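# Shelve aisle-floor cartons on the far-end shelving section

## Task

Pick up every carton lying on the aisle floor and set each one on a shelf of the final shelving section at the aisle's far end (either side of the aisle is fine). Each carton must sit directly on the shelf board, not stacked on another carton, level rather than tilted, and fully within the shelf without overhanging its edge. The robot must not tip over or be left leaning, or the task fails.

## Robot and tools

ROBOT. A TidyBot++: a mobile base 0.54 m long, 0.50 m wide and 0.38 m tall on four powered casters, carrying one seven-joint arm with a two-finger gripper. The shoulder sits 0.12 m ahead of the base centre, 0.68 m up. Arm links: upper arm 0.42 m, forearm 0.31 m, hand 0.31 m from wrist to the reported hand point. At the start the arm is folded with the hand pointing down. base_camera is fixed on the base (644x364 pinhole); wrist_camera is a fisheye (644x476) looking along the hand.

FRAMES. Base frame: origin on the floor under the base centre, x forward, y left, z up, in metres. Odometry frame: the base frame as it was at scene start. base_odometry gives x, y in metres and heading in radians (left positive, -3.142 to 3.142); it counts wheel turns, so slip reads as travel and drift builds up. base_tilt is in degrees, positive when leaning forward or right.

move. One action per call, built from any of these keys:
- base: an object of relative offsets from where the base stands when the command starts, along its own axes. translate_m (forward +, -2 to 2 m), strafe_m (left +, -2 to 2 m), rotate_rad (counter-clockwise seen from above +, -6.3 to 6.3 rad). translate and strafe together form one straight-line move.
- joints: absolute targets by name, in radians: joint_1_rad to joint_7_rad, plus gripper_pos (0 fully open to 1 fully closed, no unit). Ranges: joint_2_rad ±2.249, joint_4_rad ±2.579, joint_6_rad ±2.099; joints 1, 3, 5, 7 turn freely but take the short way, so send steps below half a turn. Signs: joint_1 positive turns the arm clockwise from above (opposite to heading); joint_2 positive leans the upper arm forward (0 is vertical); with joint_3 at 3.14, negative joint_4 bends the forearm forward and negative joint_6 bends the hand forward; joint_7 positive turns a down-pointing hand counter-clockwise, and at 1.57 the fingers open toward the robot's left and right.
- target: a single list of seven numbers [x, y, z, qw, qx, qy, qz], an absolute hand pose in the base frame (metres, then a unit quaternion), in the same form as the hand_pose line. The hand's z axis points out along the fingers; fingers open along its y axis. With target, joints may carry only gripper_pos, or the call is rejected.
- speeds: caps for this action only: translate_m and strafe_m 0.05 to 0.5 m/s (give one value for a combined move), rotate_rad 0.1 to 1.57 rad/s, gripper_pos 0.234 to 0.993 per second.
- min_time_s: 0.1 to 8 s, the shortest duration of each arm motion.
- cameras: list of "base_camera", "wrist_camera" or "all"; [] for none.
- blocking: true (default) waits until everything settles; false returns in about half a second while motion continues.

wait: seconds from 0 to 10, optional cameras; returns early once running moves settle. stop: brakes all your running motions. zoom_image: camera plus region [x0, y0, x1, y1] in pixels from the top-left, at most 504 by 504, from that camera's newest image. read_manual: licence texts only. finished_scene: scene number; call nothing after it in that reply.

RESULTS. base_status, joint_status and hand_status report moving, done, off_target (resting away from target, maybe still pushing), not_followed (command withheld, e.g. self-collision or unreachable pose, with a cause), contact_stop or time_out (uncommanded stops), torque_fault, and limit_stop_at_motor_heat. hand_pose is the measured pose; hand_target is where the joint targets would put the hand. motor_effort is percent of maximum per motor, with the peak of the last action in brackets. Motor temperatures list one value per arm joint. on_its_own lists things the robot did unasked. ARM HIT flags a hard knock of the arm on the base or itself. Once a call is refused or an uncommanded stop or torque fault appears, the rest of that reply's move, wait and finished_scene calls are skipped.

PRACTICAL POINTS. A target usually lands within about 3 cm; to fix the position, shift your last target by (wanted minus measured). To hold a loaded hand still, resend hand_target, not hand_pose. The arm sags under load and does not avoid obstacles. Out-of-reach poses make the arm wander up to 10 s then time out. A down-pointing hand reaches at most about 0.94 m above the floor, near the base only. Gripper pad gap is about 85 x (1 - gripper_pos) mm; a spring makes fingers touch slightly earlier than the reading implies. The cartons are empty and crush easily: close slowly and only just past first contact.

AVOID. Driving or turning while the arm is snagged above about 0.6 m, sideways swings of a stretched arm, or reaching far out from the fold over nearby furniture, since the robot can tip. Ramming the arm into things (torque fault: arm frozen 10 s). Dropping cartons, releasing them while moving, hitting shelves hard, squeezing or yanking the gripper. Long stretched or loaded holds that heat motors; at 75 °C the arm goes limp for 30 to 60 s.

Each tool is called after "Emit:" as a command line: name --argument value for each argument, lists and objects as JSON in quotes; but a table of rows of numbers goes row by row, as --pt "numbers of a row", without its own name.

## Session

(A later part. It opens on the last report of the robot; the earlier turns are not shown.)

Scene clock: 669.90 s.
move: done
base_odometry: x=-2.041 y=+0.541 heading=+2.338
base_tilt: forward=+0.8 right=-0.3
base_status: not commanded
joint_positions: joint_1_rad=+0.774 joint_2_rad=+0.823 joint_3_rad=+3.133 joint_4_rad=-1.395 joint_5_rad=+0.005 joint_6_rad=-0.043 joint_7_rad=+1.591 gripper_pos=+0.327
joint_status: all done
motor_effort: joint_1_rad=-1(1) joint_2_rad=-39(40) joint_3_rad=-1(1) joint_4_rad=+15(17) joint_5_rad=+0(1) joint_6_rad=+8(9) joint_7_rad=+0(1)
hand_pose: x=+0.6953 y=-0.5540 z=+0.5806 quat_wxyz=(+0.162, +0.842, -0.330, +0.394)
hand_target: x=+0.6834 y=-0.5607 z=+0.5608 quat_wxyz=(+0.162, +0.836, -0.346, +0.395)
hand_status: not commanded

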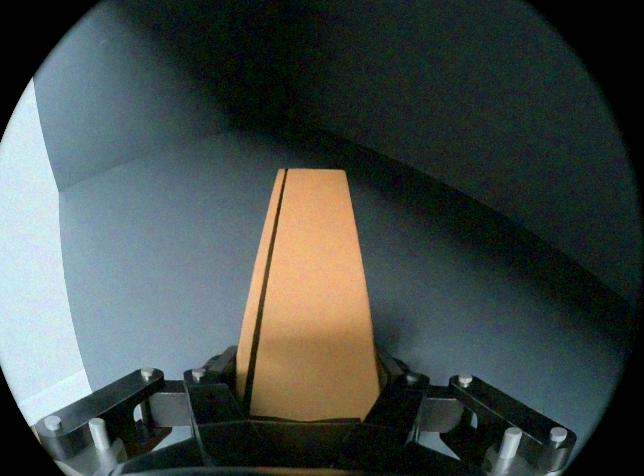

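Emit:
move --joints '{"joint_2_rad": 0.865, "joint_4_rad": -1.438, "joint_6_rad": 0.043}' --min_time_s 1.5 --cameras '["wrist_camera"]'

Scene clock: 675.60 s.
move: done
base_odometry: x=-2.041 y=+0.541 heading=+2.338
base_tilt: forward=+0.8 right=-0.3
base_status: not commanded
joint_positions: joint_1_rad=+0.774 joint_2_rad=+0.835 joint_3_rad=+3.133 joint_4_rad=-1.405 joint_5_rad=+0.005 joint_6_rad=-0.009 joint_7_rad=+1.591 gripper_pos=+0.327
joint_status: all done
motor_effort: joint_1_rad=+0(1) joint_2_rad=-37(39) joint_3_rad=-1(1) joint_4_rad=+16(16) joint_5_rad=+0(1) joint_6_rad=+8(10) joint_7_rad=-1(2)
hand_pose: x=+0.6962 y=-0.5550 z=+0.5739 quat_wxyz=(+0.164, +0.840, -0.329, +0.399)
hand_target: x=+0.6825 y=-0.5598 z=+0.5466 quat_wxyz=(+0.162, +0.836, -0.346, +0.395)
hand_status: not commanded

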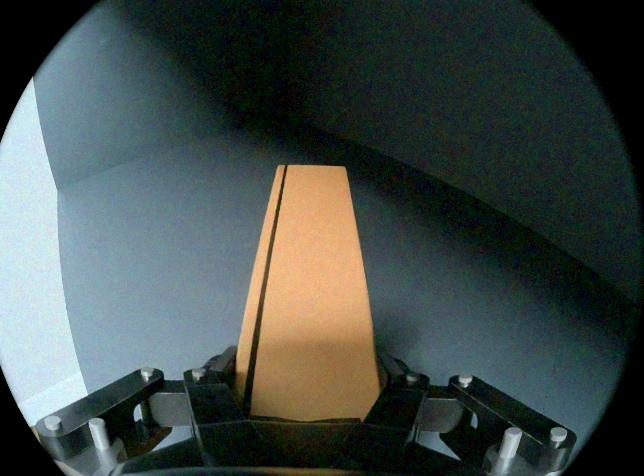

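Emit:
move --joints '{"gripper_pos": 0.15}' --speeds '{"gripper_pos": 0.234}' --cameras '["wrist_camera"]'

Scene clock: 680.90 s.
move: done
base_odometry: x=-2.041 y=+0.541 heading=+2.338
base_tilt: forward=+0.8 right=-0.3
base_status: not commanded
joint_positions: joint_1_rad=+0.774 joint_2_rad=+0.839 joint_3_rad=+3.133 joint_4_rad=-1.405 joint_5_rad=+0.005 joint_6_rad=-0.007 joint_7_rad=+1.591 gripper_pos=+0.153
joint_status: all done
motor_effort: joint_1_rad=-1(1) joint_2_rad=-38(38) joint_3_rad=-1(1) joint_4_rad=+15(16) joint_5_rad=+0(1) joint_6_rad=+8(9) joint_7_rad=+0(1)
hand_pose: x=+0.6961 y=-0.5549 z=+0.5711 quat_wxyz=(+0.164, +0.840, -0.329, +0.398)
hand_target: x=+0.6825 y=-0.5598 z=+0.5466 quat_wxyz=(+0.162, +0.836, -0.346, +0.395)
hand_status: not commanded

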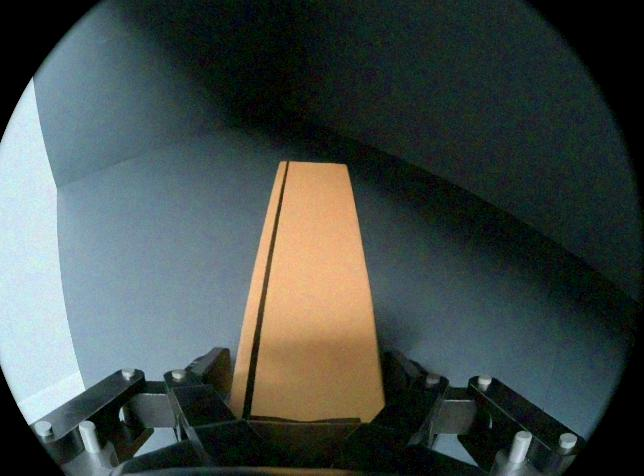

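Emit:
move --joints '{"joint_2_rad": 0.41, "joint_4_rad": -2.10, "joint_6_rad": 0.25, "gripper_pos": 0.0}' --min_time_s 2 --cameras '["all"]'

Scene clock: 689.70 s.
move: done
base_odometry: x=-2.041 y=+0.541 heading=+2.338
base_tilt: forward=+0.8 right=-0.3
base_status: not commanded
joint_positions: joint_1_rad=+0.775 joint_2_rad=+0.431 joint_3_rad=+3.133 joint_4_rad=-2.071 joint_5_rad=+0.005 joint_6_rad=+0.199 joint_7_rad=+1.591 gripper_pos=+0.001
joint_status: all done
motor_effort: joint_1_rad=-1(2) joint_2_rad=-25(38) joint_3_rad=-1(2) joint_4_rad=+12(15) joint_5_rad=+0(1) joint_6_rad=+7(9) joint_7_rad=-1(2)
hand_pose: x=+0.5486 y=-0.4115 z=+0.6037 quat_wxyz=(+0.155, +0.851, -0.332, +0.376)
hand_target: x=+0.5405 y=-0.4179 z=+0.6160 quat_wxyz=(+0.162, +0.836, -0.346, +0.395)
hand_status: not commanded
pictures: base_camera, wrist_camera

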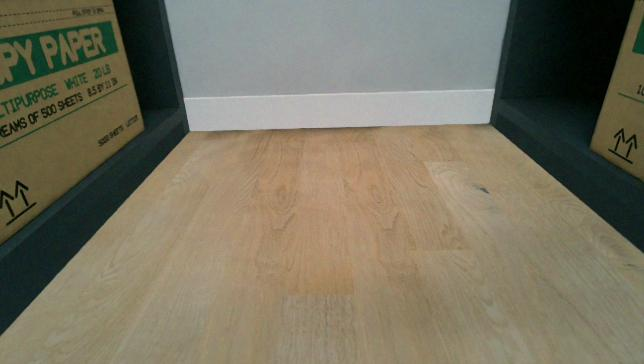

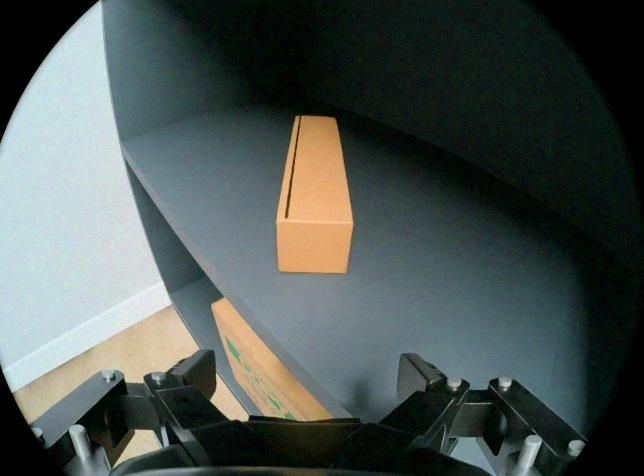

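Emit:
move --joints '{"joint_1_rad": 0.2, "joint_2_rad": 0.0, "joint_4_rad": -2.3, "joint_6_rad": -0.1}' --min_time_s 1.5

Emit:
move --base '{"translate_m": -0.55}' --cameras '["all"]'

Scene clock: 703.80 s.
move: done
base_odometry: x=-2.041 y=+0.541 heading=+2.338
base_tilt: forward=+0.8 right=-0.3
base_status: not commanded
joint_positions: joint_1_rad=+0.211 joint_2_rad=+0.017 joint_3_rad=+3.134 joint_4_rad=-2.269 joint_5_rad=+0.005 joint_6_rad=-0.049 joint_7_rad=+1.591 gripper_pos=+0.001
joint_status: all done
motor_effort: joint_1_rad=+1(2) joint_2_rad=-14(26) joint_3_rad=+0(2) joint_4_rad=+14(15) joint_5_rad=+0(1) joint_6_rad=+8(9) joint_7_rad=+0(1)
hand_pose: x=+0.5787 y=-0.0933 z=+0.6811 quat_wxyz=(+0.045, +0.916, -0.082, +0.390)
hand_target: x=+0.5552 y=-0.0863 z=+0.6636 quat_wxyz=(+0.036, +0.927, -0.093, +0.361)
hand_status: not commanded
pictures: none

Scene clock: 705.97 s.
move: done
base_odometry: x=-1.659 y=+0.145 heading=+2.339
base_tilt: forward=+0.8 right=-0.3
base_status: done
joint_positions: joint_1_rad=+0.209 joint_2_rad=+0.003 joint_3_rad=+3.134 joint_4_rad=-2.278 joint_5_rad=+0.005 joint_6_rad=-0.057 joint_7_rad=+1.591 gripper_pos=+0.001
joint_status: not commanded
motor_effort: joint_1_rad=-1(2) joint_2_rad=-14(17) joint_3_rad=-1(1) joint_4_rad=+15(16) joint_5_rad=+0(1) joint_6_rad=+7(9) joint_7_rad=-1(2)
hand_pose: x=+0.5735 y=-0.0912 z=+0.6817 quat_wxyz=(+0.044, +0.917, -0.081, +0.389)
hand_target: x=+0.5552 y=-0.0863 z=+0.6636 quat_wxyz=(+0.036, +0.927, -0.093, +0.361)
hand_status: not commanded
pictures: base_camera, wrist_camera

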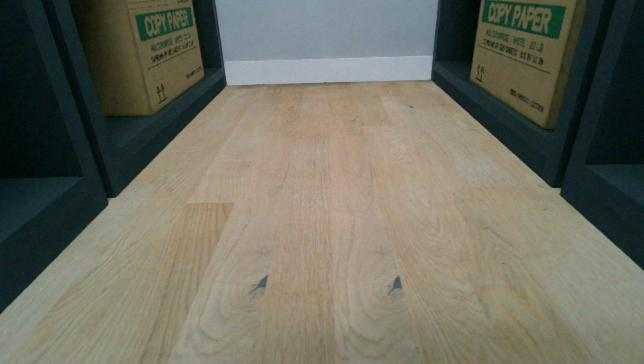

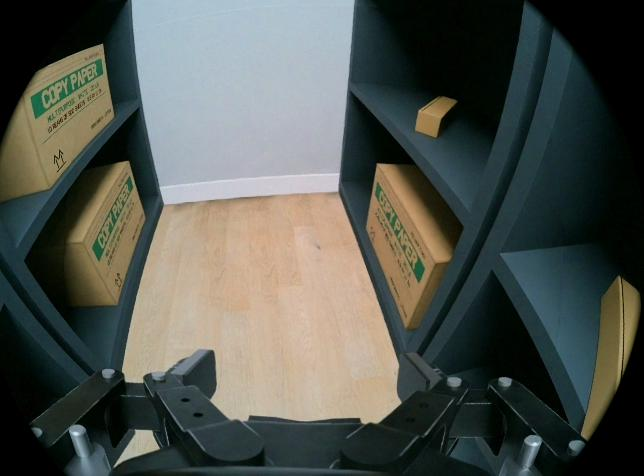

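Emit:
move --joints '{"joint_1_rad": 0.75, "joint_2_rad": -0.15, "joint_4_rad": -2.45, "joint_6_rad": -0.1}' --min_time_s 1.5 --cameras '["wrist_camera"]'

Scene clock: 711.07 s.
move: done
base_odometry: x=-1.659 y=+0.145 heading=+2.339
base_tilt: forward=+0.8 right=-0.3
base_status: not commanded
joint_positions: joint_1_rad=+0.738 joint_2_rad=-0.133 joint_3_rad=+3.134 joint_4_rad=-2.418 joint_5_rad=+0.005 joint_6_rad=-0.057 joint_7_rad=+1.591 gripper_pos=+0.001
joint_status: all done
motor_effort: joint_1_rad=+1(2) joint_2_rad=-9(15) joint_3_rad=+0(1) joint_4_rad=+14(15) joint_5_rad=+0(1) joint_6_rad=+7(9) joint_7_rad=+0(1)
hand_pose: x=+0.4214 y=-0.2691 z=+0.6759 quat_wxyz=(+0.144, +0.865, -0.318, +0.361)
hand_target: x=+0.3997 y=-0.2588 z=+0.6588 quat_wxyz=(+0.132, +0.867, -0.341, +0.337)
hand_status: not commanded

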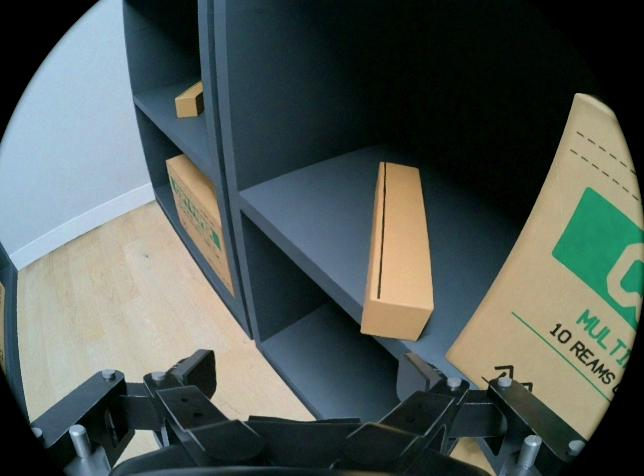

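Emit:
zoom_image --camera "wrist_camera" --region '[330, 140, 480, 370]'

Scaled by 2.191.

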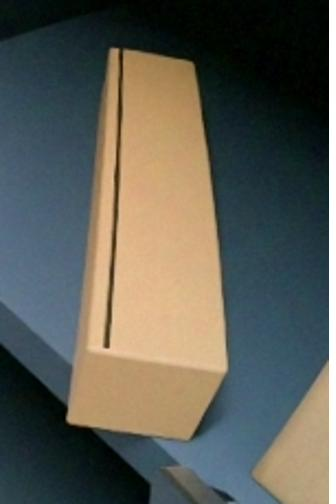

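Emit:
move --joints '{"joint_1_rad": 0.898, "joint_2_rad": 0.314, "joint_4_rad": -1.993, "joint_6_rad": 0.0125}' --min_time_s 2 --cameras '["wrist_camera"]'

Scene clock: 738.53 s.
move: done
base_odometry: x=-1.659 y=+0.145 heading=+2.339
base_tilt: forward=+0.8 right=-0.3
base_status: not commanded
joint_positions: joint_1_rad=+0.880 joint_2_rad=+0.300 joint_3_rad=+3.134 joint_4_rad=-2.024 joint_5_rad=+0.005 joint_6_rad=-0.035 joint_7_rad=+1.591 gripper_pos=+0.001
joint_status: all done
motor_effort: joint_1_rad=+1(2) joint_2_rad=-22(24) joint_3_rad=+0(1) joint_4_rad=+14(15) joint_5_rad=+0(1) joint_6_rad=+7(9) joint_7_rad=-1(1)
hand_pose: x=+0.4886 y=-0.4382 z=+0.6483 quat_wxyz=(+0.165, +0.842, -0.380, +0.344)
hand_target: x=+0.4923 y=-0.4648 z=+0.6648 quat_wxyz=(+0.178, +0.821, -0.395, +0.371)
hand_status: not commanded

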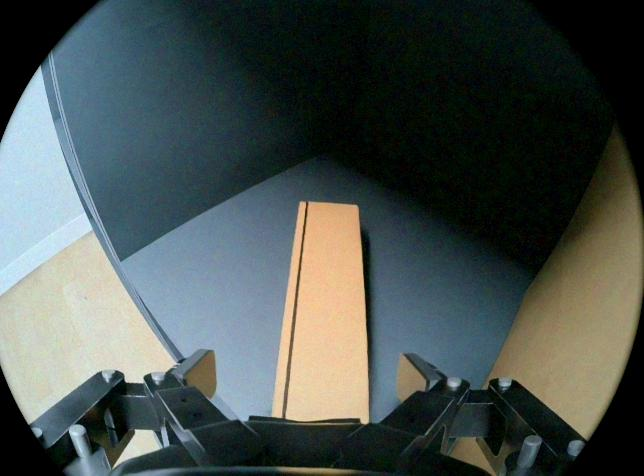

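Emit:
move --joints '{"joint_1_rad": 0.914, "joint_2_rad": 0.468, "joint_4_rad": -2.154, "joint_6_rad": 0.27}' --min_time_s 2 --cameras '["wrist_camera"]'

Scene clock: 752.80 s.
move: done
base_odometry: x=-1.659 y=+0.145 heading=+2.339
base_tilt: forward=+0.8 right=-0.3
base_status: not commanded
joint_positions: joint_1_rad=+0.892 joint_2_rad=+0.439 joint_3_rad=+3.134 joint_4_rad=-2.107 joint_5_rad=+0.005 joint_6_rad=+0.237 joint_7_rad=+1.591 gripper_pos=+0.001
joint_status: all done
motor_effort: joint_1_rad=+4(4) joint_2_rad=-23(25) joint_3_rad=+2(2) joint_4_rad=+9(15) joint_5_rad=-1(2) joint_6_rad=+5(8) joint_7_rad=-1(2)
hand_pose: x=+0.4914 y=-0.4518 z=+0.5931 quat_wxyz=(+0.176, +0.831, -0.382, +0.364)
hand_target: x=+0.4669 y=-0.4476 z=+0.5653 quat_wxyz=(+0.169, +0.828, -0.407, +0.345)
hand_status: not commanded

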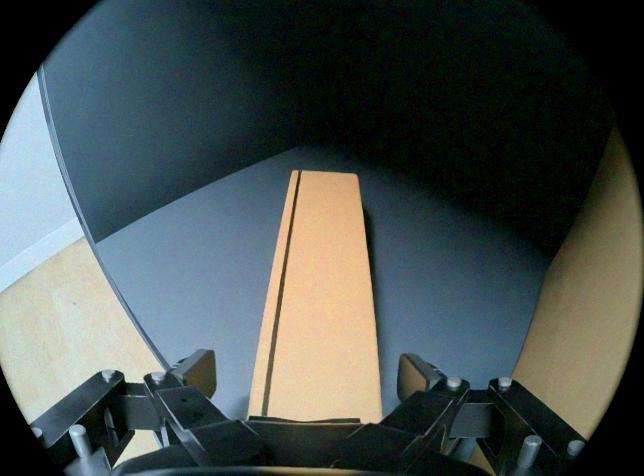

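Emit:
zoom_image --camera "wrist_camera" --region '[380, 200, 640, 476]'

Scaled by 1.826.

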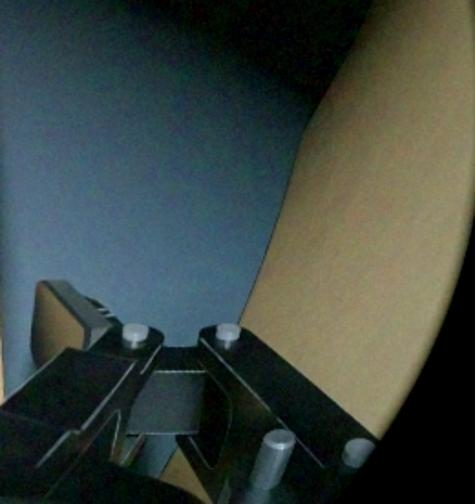

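Emit:
move --joints '{"joint_1_rad": 0.905, "joint_2_rad": 0.478, "joint_4_rad": -2.165, "joint_6_rad": 0.27, "gripper_pos": 0.17}' --min_time_s 1 --cameras '["wrist_camera"]'

Scene clock: 766.20 s.
move: done
base_odometry: x=-1.659 y=+0.145 heading=+2.339
base_tilt: forward=+0.8 right=-0.3
base_status: not commanded
joint_positions: joint_1_rad=+0.892 joint_2_rad=+0.446 joint_3_rad=+3.134 joint_4_rad=-2.116 joint_5_rad=+0.005 joint_6_rad=+0.240 joint_7_rad=+1.591 gripper_pos=+0.172
joint_status: all done
motor_effort: joint_1_rad=+3(5) joint_2_rad=-23(24) joint_3_rad=+2(3) joint_4_rad=+8(10) joint_5_rad=-1(2) joint_6_rad=+5(6) joint_7_rad=-1(2)
hand_pose: x=+0.4887 y=-0.4485 z=+0.5862 quat_wxyz=(+0.173, +0.833, -0.383, +0.359)
hand_target: x=+0.4668 y=-0.4392 z=+0.5555 quat_wxyz=(+0.163, +0.834, -0.405, +0.337)
hand_status: not commanded

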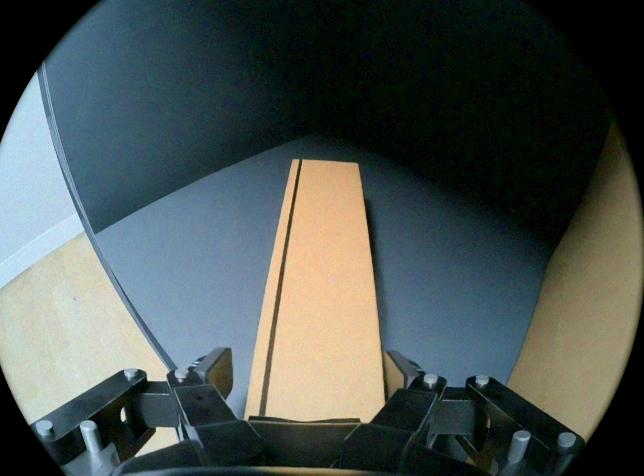

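Emit:
move --joints '{"joint_1_rad": 0.90, "joint_2_rad": 0.495, "joint_4_rad": -2.185, "joint_6_rad": 0.27}' --min_time_s 1 --cameras '["wrist_camera"]'

Scene clock: 771.13 s.
move: done
base_odometry: x=-1.659 y=+0.145 heading=+2.339
base_tilt: forward=+0.8 right=-0.3
base_status: not commanded
joint_positions: joint_1_rad=+0.891 joint_2_rad=+0.457 joint_3_rad=+3.134 joint_4_rad=-2.125 joint_5_rad=+0.005 joint_6_rad=+0.252 joint_7_rad=+1.591 gripper_pos=+0.172
joint_status: all done
motor_effort: joint_1_rad=+4(5) joint_2_rad=-22(23) joint_3_rad=+3(3) joint_4_rad=+6(9) joint_5_rad=-2(2) joint_6_rad=+4(6) joint_7_rad=-2(2)
hand_pose: x=+0.4875 y=-0.4455 z=+0.5786 quat_wxyz=(+0.171, +0.835, -0.383, +0.356)
hand_target: x=+0.4613 y=-0.4277 z=+0.5390 quat_wxyz=(+0.155, +0.841, -0.406, +0.322)
hand_status: not commanded

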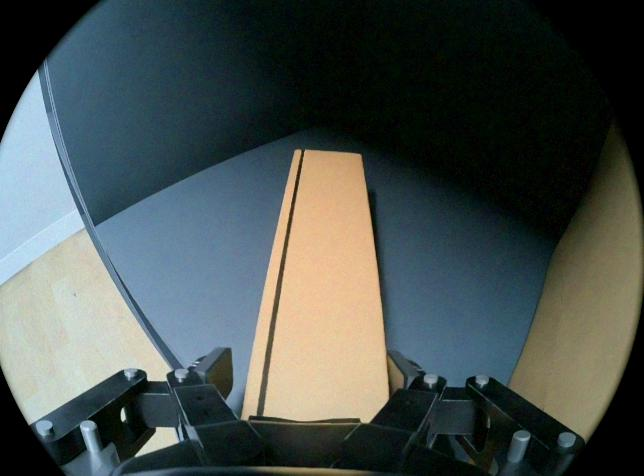

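Emit:
move --joints '{"gripper_pos": 0.28}' --speeds '{"gripper_pos": 0.234}'

Emit:
move --joints '{"gripper_pos": 0.31}' --speeds '{"gripper_pos": 0.234}'

Emit:
move --joints '{"gripper_pos": 0.33}' --speeds '{"gripper_pos": 0.234}' --cameras '["wrist_camera"]'

Scene clock: 777.27 s.
move: done
base_odometry: x=-1.659 y=+0.145 heading=+2.339
base_tilt: forward=+0.8 right=-0.3
base_status: not commanded
joint_positions: joint_1_rad=+0.890 joint_2_rad=+0.458 joint_3_rad=+3.134 joint_4_rad=-2.131 joint_5_rad=+0.005 joint_6_rad=+0.252 joint_7_rad=+1.591 gripper_pos=+0.279
joint_status: all done
motor_effort: joint_1_rad=+3(4) joint_2_rad=-21(22) joint_3_rad=+2(3) joint_4_rad=+7(7) joint_5_rad=-2(2) joint_6_rad=+4(5) joint_7_rad=-1(2)
hand_pose: x=+0.4858 y=-0.4430 z=+0.5757 quat_wxyz=(+0.170, +0.837, -0.383, +0.353)
hand_target: x=+0.4613 y=-0.4277 z=+0.5390 quat_wxyz=(+0.155, +0.841, -0.406, +0.322)
hand_status: not commanded
pictures: none

Scene clock: 777.97 s.
move: done
base_odometry: x=-1.659 y=+0.145 heading=+2.339
base_tilt: forward=+0.8 right=-0.3
base_status: not commanded
joint_positions: joint_1_rad=+0.890 joint_2_rad=+0.458 joint_3_rad=+3.134 joint_4_rad=-2.131 joint_5_rad=+0.005 joint_6_rad=+0.252 joint_7_rad=+1.591 gripper_pos=+0.311
joint_status: all done
motor_effort: joint_1_rad=+3(3) joint_2_rad=-21(21) joint_3_rad=+2(2) joint_4_rad=+7(7) joint_5_rad=-2(2) joint_6_rad=+4(4) joint_7_rad=-2(2)
hand_pose: x=+0.4858 y=-0.4430 z=+0.5757 quat_wxyz=(+0.170, +0.837, -0.383, +0.353)
hand_target: x=+0.4613 y=-0.4277 z=+0.5390 quat_wxyz=(+0.155, +0.841, -0.406, +0.322)
hand_status: not commanded
pictures: none

Scene clock: 778.87 s.
move: done
base_odometry: x=-1.659 y=+0.145 heading=+2.339
base_tilt: forward=+0.8 right=-0.3
base_status: not commanded
joint_positions: joint_1_rad=+0.890 joint_2_rad=+0.458 joint_3_rad=+3.134 joint_4_rad=-2.132 joint_5_rad=+0.005 joint_6_rad=+0.253 joint_7_rad=+1.591 gripper_pos=+0.329
joint_status: all done
motor_effort: joint_1_rad=+2(3) joint_2_rad=-18(21) joint_3_rad=+1(2) joint_4_rad=+7(8) joint_5_rad=-1(2) joint_6_rad=+3(5) joint_7_rad=-1(1)
hand_pose: x=+0.4857 y=-0.4429 z=+0.5758 quat_wxyz=(+0.170, +0.837, -0.383, +0.353)
hand_target: x=+0.4613 y=-0.4277 z=+0.5390 quat_wxyz=(+0.155, +0.841, -0.406, +0.322)
hand_status: not commanded

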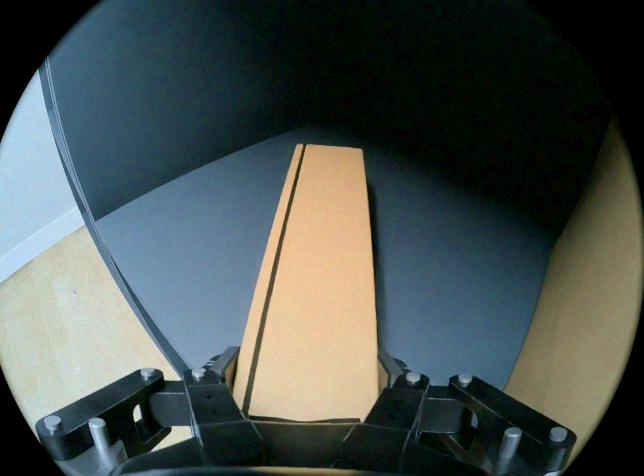

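Emit:
move --joints '{"joint_1_rad": 0.90, "joint_2_rad": 0.28, "joint_4_rad": -1.99, "joint_6_rad": -0.06}' --min_time_s 2 --cameras '["wrist_camera"]'

Scene clock: 784.07 s.
move: done
base_odometry: x=-1.659 y=+0.145 heading=+2.339
base_tilt: forward=+0.8 right=-0.3
base_status: not commanded
joint_positions: joint_1_rad=+0.888 joint_2_rad=+0.314 joint_3_rad=+3.131 joint_4_rad=-2.035 joint_5_rad=+0.005 joint_6_rad=-0.021 joint_7_rad=+1.591 gripper_pos=+0.329
joint_status: all done
motor_effort: joint_1_rad=+3(6) joint_2_rad=-24(27) joint_3_rad=+3(4) joint_4_rad=+16(16) joint_5_rad=+0(2) joint_6_rad=+8(10) joint_7_rad=-1(2)
hand_pose: x=+0.4848 y=-0.4381 z=+0.6382 quat_wxyz=(+0.163, +0.843, -0.384, +0.339)
hand_target: x=+0.4829 y=-0.4550 z=+0.6696 quat_wxyz=(+0.171, +0.827, -0.399, +0.356)
hand_status: not commanded

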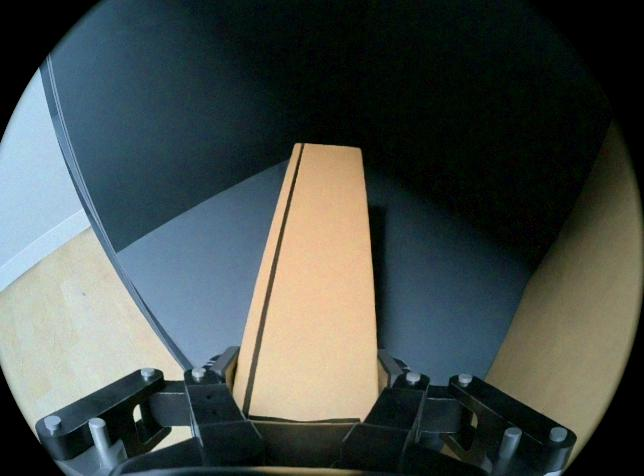

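Emit:
move --base '{"translate_m": 0.08}' --speeds '{"translate_m": 0.1}'

Emit:
move --joints '{"joint_1_rad": 0.86, "joint_2_rad": -0.08, "joint_4_rad": -2.44, "joint_6_rad": 0.04}' --min_time_s 2 --cameras '["wrist_camera"]'

Scene clock: 791.53 s.
move: done
base_odometry: x=-1.714 y=+0.203 heading=+2.339
base_tilt: forward=+0.8 right=-0.3
base_status: done
joint_positions: joint_1_rad=+0.899 joint_2_rad=+0.304 joint_3_rad=+3.137 joint_4_rad=-2.021 joint_5_rad=+0.005 joint_6_rad=-0.022 joint_7_rad=+1.591 gripper_pos=+0.329
joint_status: not commanded
motor_effort: joint_1_rad=+0(4) joint_2_rad=-23(25) joint_3_rad=-1(3) joint_4_rad=+14(16) joint_5_rad=+0(1) joint_6_rad=+8(9) joint_7_rad=+0(1)
hand_pose: x=+0.4813 y=-0.4491 z=+0.6499 quat_wxyz=(+0.171, +0.836, -0.388, +0.347)
hand_target: x=+0.4829 y=-0.4550 z=+0.6696 quat_wxyz=(+0.171, +0.827, -0.399, +0.356)
hand_status: not commanded
pictures: none

Scene clock: 793.83 s.
move: done
base_odometry: x=-1.714 y=+0.203 heading=+2.339
base_tilt: forward=+0.8 right=-0.3
base_status: not commanded
joint_positions: joint_1_rad=+0.873 joint_2_rad=-0.063 joint_3_rad=+3.137 joint_4_rad=-2.415 joint_5_rad=+0.005 joint_6_rad=-0.011 joint_7_rad=+1.591 gripper_pos=+0.329
joint_status: all done
motor_effort: joint_1_rad=+0(2) joint_2_rad=-11(24) joint_3_rad=-1(1) joint_4_rad=+14(15) joint_5_rad=+0(1) joint_6_rad=+8(9) joint_7_rad=+0(1)
hand_pose: x=+0.3884 y=-0.3163 z=+0.6590 quat_wxyz=(+0.164, +0.844, -0.379, +0.342)
hand_target: x=+0.3918 y=-0.3138 z=+0.6661 quat_wxyz=(+0.166, +0.834, -0.382, +0.363)
hand_status: not commanded

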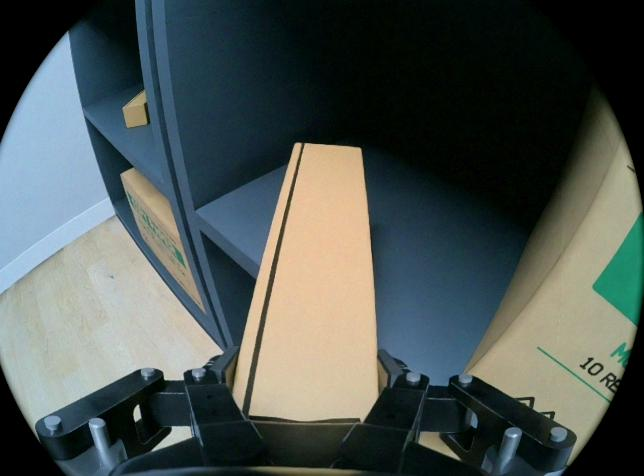

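Emit:
move --joints '{"joint_1_rad": 0.0, "joint_2_rad": -0.04, "joint_4_rad": -2.43, "joint_6_rad": 0.03}' --min_time_s 2

Emit:
move --base '{"translate_m": 0.72}' --cameras '["all"]'

Scene clock: 804.70 s.
move: done
base_odometry: x=-1.714 y=+0.203 heading=+2.339
base_tilt: forward=+0.8 right=-0.3
base_status: not commanded
joint_positions: joint_1_rad=+0.012 joint_2_rad=-0.055 joint_3_rad=+3.137 joint_4_rad=-2.415 joint_5_rad=+0.005 joint_6_rad=-0.011 joint_7_rad=+1.591 gripper_pos=+0.329
joint_status: all done
motor_effort: joint_1_rad=+0(2) joint_2_rad=-11(13) joint_3_rad=+0(1) joint_4_rad=+14(15) joint_5_rad=+0(1) joint_6_rad=+8(9) joint_7_rad=+0(1)
hand_pose: x=+0.5343 y=-0.0015 z=+0.6555 quat_wxyz=(+0.006, +0.927, +0.009, +0.376)
hand_target: x=+0.5361 y=+0.0020 z=+0.6516 quat_wxyz=(+0.000, +0.925, +0.000, +0.381)
hand_status: not commanded
pictures: none

Scene clock: 807.33 s.
move: done
base_odometry: x=-2.215 y=+0.721 heading=+2.339
base_tilt: forward=+0.8 right=-0.3
base_status: done
joint_positions: joint_1_rad=+0.010 joint_2_rad=-0.037 joint_3_rad=+3.137 joint_4_rad=-2.417 joint_5_rad=+0.005 joint_6_rad=-0.009 joint_7_rad=+1.591 gripper_pos=+0.329
joint_status: not commanded
motor_effort: joint_1_rad=-1(2) joint_2_rad=-11(14) joint_3_rad=-1(1) joint_4_rad=+14(16) joint_5_rad=+0(1) joint_6_rad=+8(9) joint_7_rad=-1(1)
hand_pose: x=+0.5333 y=-0.0007 z=+0.6479 quat_wxyz=(+0.006, +0.930, +0.009, +0.368)
hand_target: x=+0.5361 y=+0.0020 z=+0.6516 quat_wxyz=(+0.000, +0.925, +0.000, +0.381)
hand_status: not commanded
pictures: base_camera, wrist_camera

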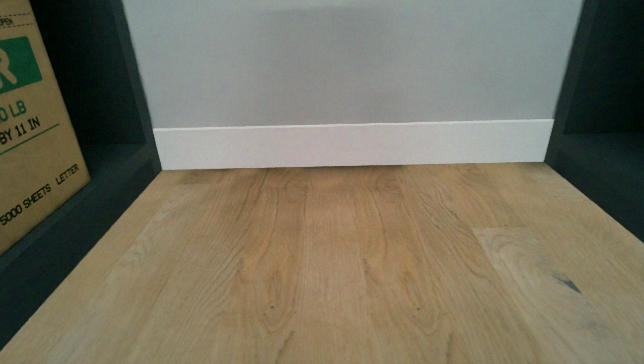

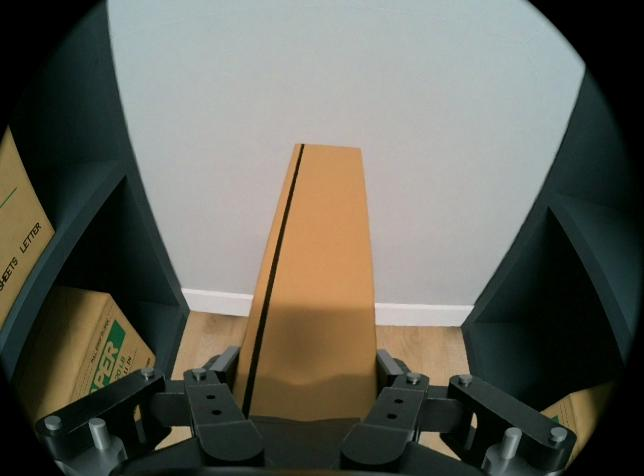

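Emit:
move --joints '{"joint_1_rad": 0.796}' --min_time_s 2 --cameras '["wrist_camera"]'

Emit:
move --joints '{"joint_2_rad": 0.845, "joint_4_rad": -1.115, "joint_6_rad": -0.407}' --min_time_s 2.5 --cameras '["wrist_camera"]'

Scene clock: 823.13 s.
move: done
base_odometry: x=-2.215 y=+0.721 heading=+2.339
base_tilt: forward=+0.8 right=-0.3
base_status: not commanded
joint_positions: joint_1_rad=+0.784 joint_2_rad=-0.037 joint_3_rad=+3.137 joint_4_rad=-2.417 joint_5_rad=+0.005 joint_6_rad=-0.009 joint_7_rad=+1.591 gripper_pos=+0.329
joint_status: all done
motor_effort: joint_1_rad=-1(2) joint_2_rad=-12(12) joint_3_rad=-1(1) joint_4_rad=+13(14) joint_5_rad=+0(1) joint_6_rad=+8(8) joint_7_rad=-1(1)
hand_pose: x=+0.4145 y=-0.2904 z=+0.6479 quat_wxyz=(+0.144, +0.864, -0.343, +0.339)
hand_target: x=+0.4122 y=-0.2966 z=+0.6516 quat_wxyz=(+0.147, +0.852, -0.358, +0.351)
hand_status: not commanded

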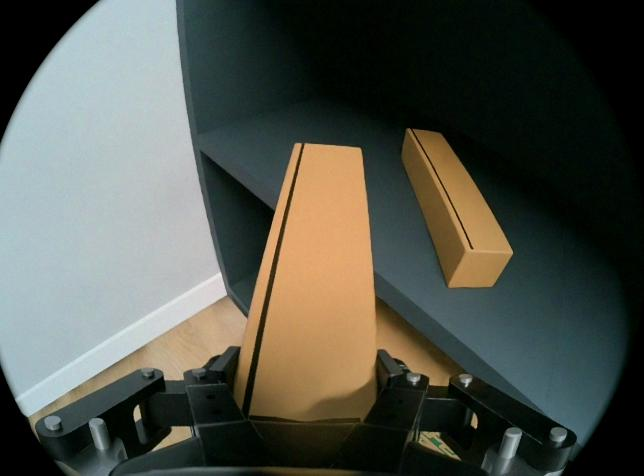

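Scene clock: 825.93 s.
move: done
base_odometry: x=-2.215 y=+0.721 heading=+2.339
base_tilt: forward=+0.9 right=-0.3
base_status: not commanded
joint_positions: joint_1_rad=+0.784 joint_2_rad=+0.828 joint_3_rad=+3.137 joint_4_rad=-1.155 joint_5_rad=+0.005 joint_6_rad=-0.360 joint_7_rad=+1.591 gripper_pos=+0.329
joint_status: all done
motor_effort: joint_1_rad=+0(2) joint_2_rad=-40(42) joint_3_rad=-1(1) joint_4_rad=+17(18) joint_5_rad=+0(1) joint_6_rad=+8(10) joint_7_rad=-1(2)
hand_pose: x=+0.7026 y=-0.5775 z=+0.6233 quat_wxyz=(+0.152, +0.856, -0.341, +0.358)
hand_target: x=+0.6966 y=-0.5867 z=+0.6193 quat_wxyz=(+0.146, +0.854, -0.359, +0.348)
hand_status: not commanded

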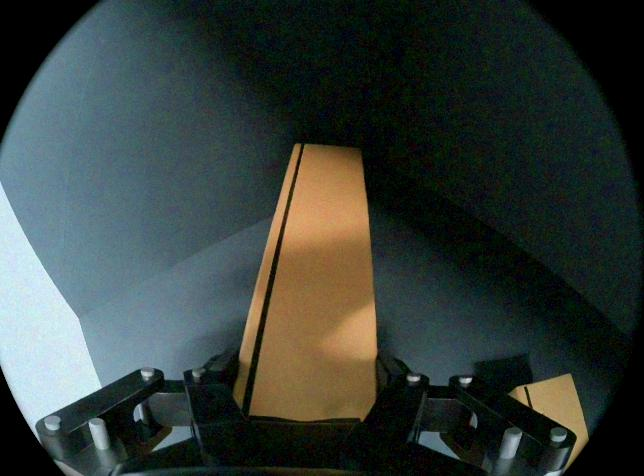

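Emit:
move --joints '{"joint_2_rad": 0.90, "joint_4_rad": -1.232, "joint_6_rad": -0.215}' --min_time_s 2 --cameras '["wrist_camera"]'

Scene clock: 834.03 s.
move: done
base_odometry: x=-2.215 y=+0.721 heading=+2.339
base_tilt: forward=+0.8 right=-0.3
base_status: not commanded
joint_positions: joint_1_rad=+0.784 joint_2_rad=+0.879 joint_3_rad=+3.137 joint_4_rad=-1.202 joint_5_rad=+0.005 joint_6_rad=-0.268 joint_7_rad=+1.591 gripper_pos=+0.329
joint_status: all done
motor_effort: joint_1_rad=+0(2) joint_2_rad=-41(42) joint_3_rad=-1(1) joint_4_rad=+16(18) joint_5_rad=+0(0) joint_6_rad=+8(9) joint_7_rad=-1(1)
hand_pose: x=+0.7021 y=-0.5767 z=+0.5784 quat_wxyz=(+0.151, +0.857, -0.341, +0.356)
hand_target: x=+0.6928 y=-0.5828 z=+0.5580 quat_wxyz=(+0.149, +0.850, -0.358, +0.357)
hand_status: not commanded

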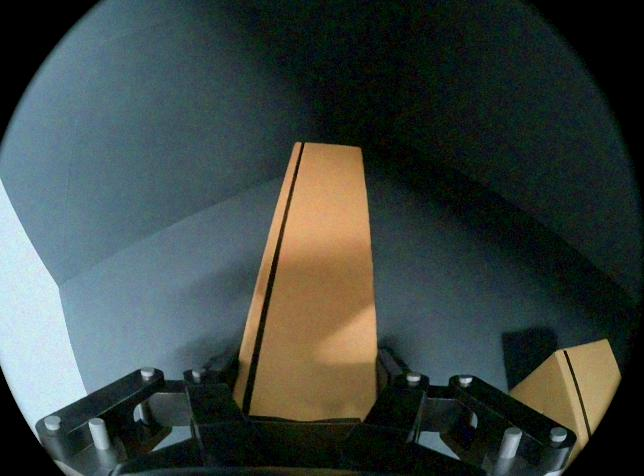

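Emit:
move --joints '{"joint_2_rad": 0.91, "joint_4_rad": -1.242, "joint_6_rad": -0.195}' --min_time_s 1 --cameras '["wrist_camera"]'

Scene clock: 837.83 s.
move: done
base_odometry: x=-2.215 y=+0.721 heading=+2.339
base_tilt: forward=+0.8 right=-0.3
base_status: not commanded
joint_positions: joint_1_rad=+0.785 joint_2_rad=+0.883 joint_3_rad=+3.137 joint_4_rad=-1.209 joint_5_rad=+0.005 joint_6_rad=-0.247 joint_7_rad=+1.591 gripper_pos=+0.329
joint_status: all done
motor_effort: joint_1_rad=+1(1) joint_2_rad=-40(41) joint_3_rad=-1(1) joint_4_rad=+16(17) joint_5_rad=-1(1) joint_6_rad=+8(9) joint_7_rad=-1(1)
hand_pose: x=+0.7031 y=-0.5777 z=+0.5764 quat_wxyz=(+0.152, +0.855, -0.341, +0.360)
hand_target: x=+0.6922 y=-0.5822 z=+0.5494 quat_wxyz=(+0.149, +0.850, -0.358, +0.357)
hand_status: not commanded

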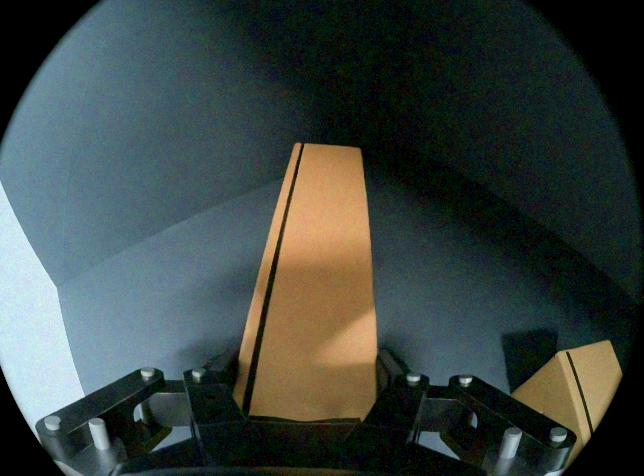

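Emit:
move --joints '{"gripper_pos": 0.15}' --speeds '{"gripper_pos": 0.234}' --cameras '["wrist_camera"]'

Emit:
move --joints '{"joint_2_rad": 0.41, "joint_4_rad": -2.10, "joint_6_rad": 0.20, "gripper_pos": 0.05}' --min_time_s 2 --cameras '["wrist_camera"]'

Scene clock: 842.07 s.
move: done
base_odometry: x=-2.215 y=+0.721 heading=+2.339
base_tilt: forward=+0.8 right=-0.3
base_status: not commanded
joint_positions: joint_1_rad=+0.785 joint_2_rad=+0.883 joint_3_rad=+3.137 joint_4_rad=-1.209 joint_5_rad=+0.005 joint_6_rad=-0.245 joint_7_rad=+1.591 gripper_pos=+0.154
joint_status: all done
motor_effort: joint_1_rad=+0(1) joint_2_rad=-40(40) joint_3_rad=-1(1) joint_4_rad=+16(17) joint_5_rad=+0(0) joint_6_rad=+7(8) joint_7_rad=+0(1)
hand_pose: x=+0.7034 y=-0.5781 z=+0.5764 quat_wxyz=(+0.153, +0.855, -0.341, +0.361)
hand_target: x=+0.6922 y=-0.5822 z=+0.5494 quat_wxyz=(+0.149, +0.850, -0.358, +0.357)
hand_status: not commanded

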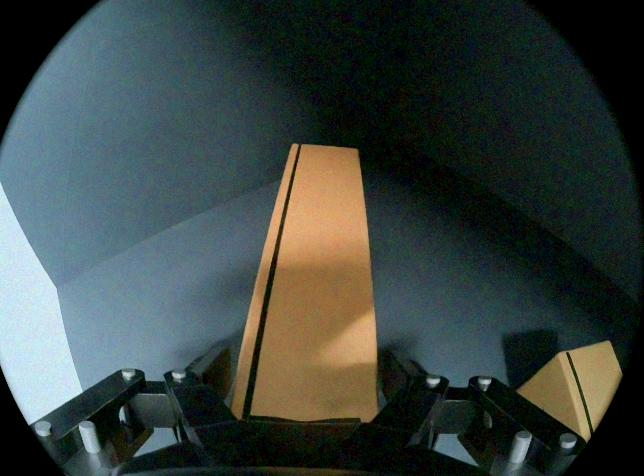

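Scene clock: 844.37 s.
move: done
base_odometry: x=-2.215 y=+0.721 heading=+2.339
base_tilt: forward=+0.8 right=-0.3
base_status: not commanded
joint_positions: joint_1_rad=+0.785 joint_2_rad=+0.432 joint_3_rad=+3.137 joint_4_rad=-2.070 joint_5_rad=+0.005 joint_6_rad=+0.148 joint_7_rad=+1.591 gripper_pos=+0.054
joint_status: all done
motor_effort: joint_1_rad=-1(1) joint_2_rad=-25(40) joint_3_rad=-1(1) joint_4_rad=+12(17) joint_5_rad=+0(1) joint_6_rad=+8(9) joint_7_rad=-1(1)
hand_pose: x=+0.5355 y=-0.4099 z=+0.5919 quat_wxyz=(+0.149, +0.858, -0.341, +0.353)
hand_target: x=+0.5287 y=-0.4153 z=+0.6043 quat_wxyz=(+0.156, +0.843, -0.354, +0.373)
hand_status: not commanded

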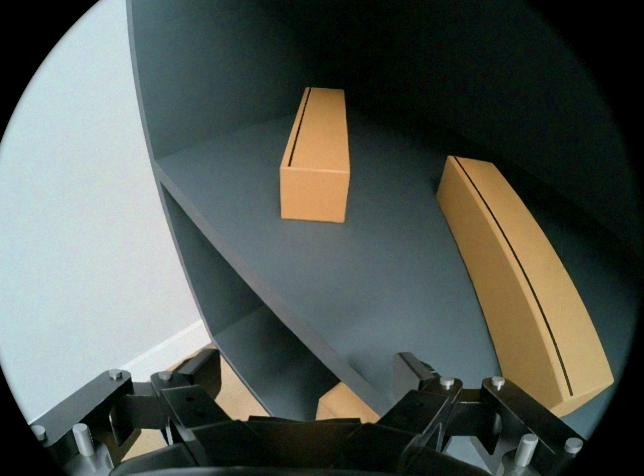

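Emit:
finished_scene --scene 1

The scene is finished: the task was done.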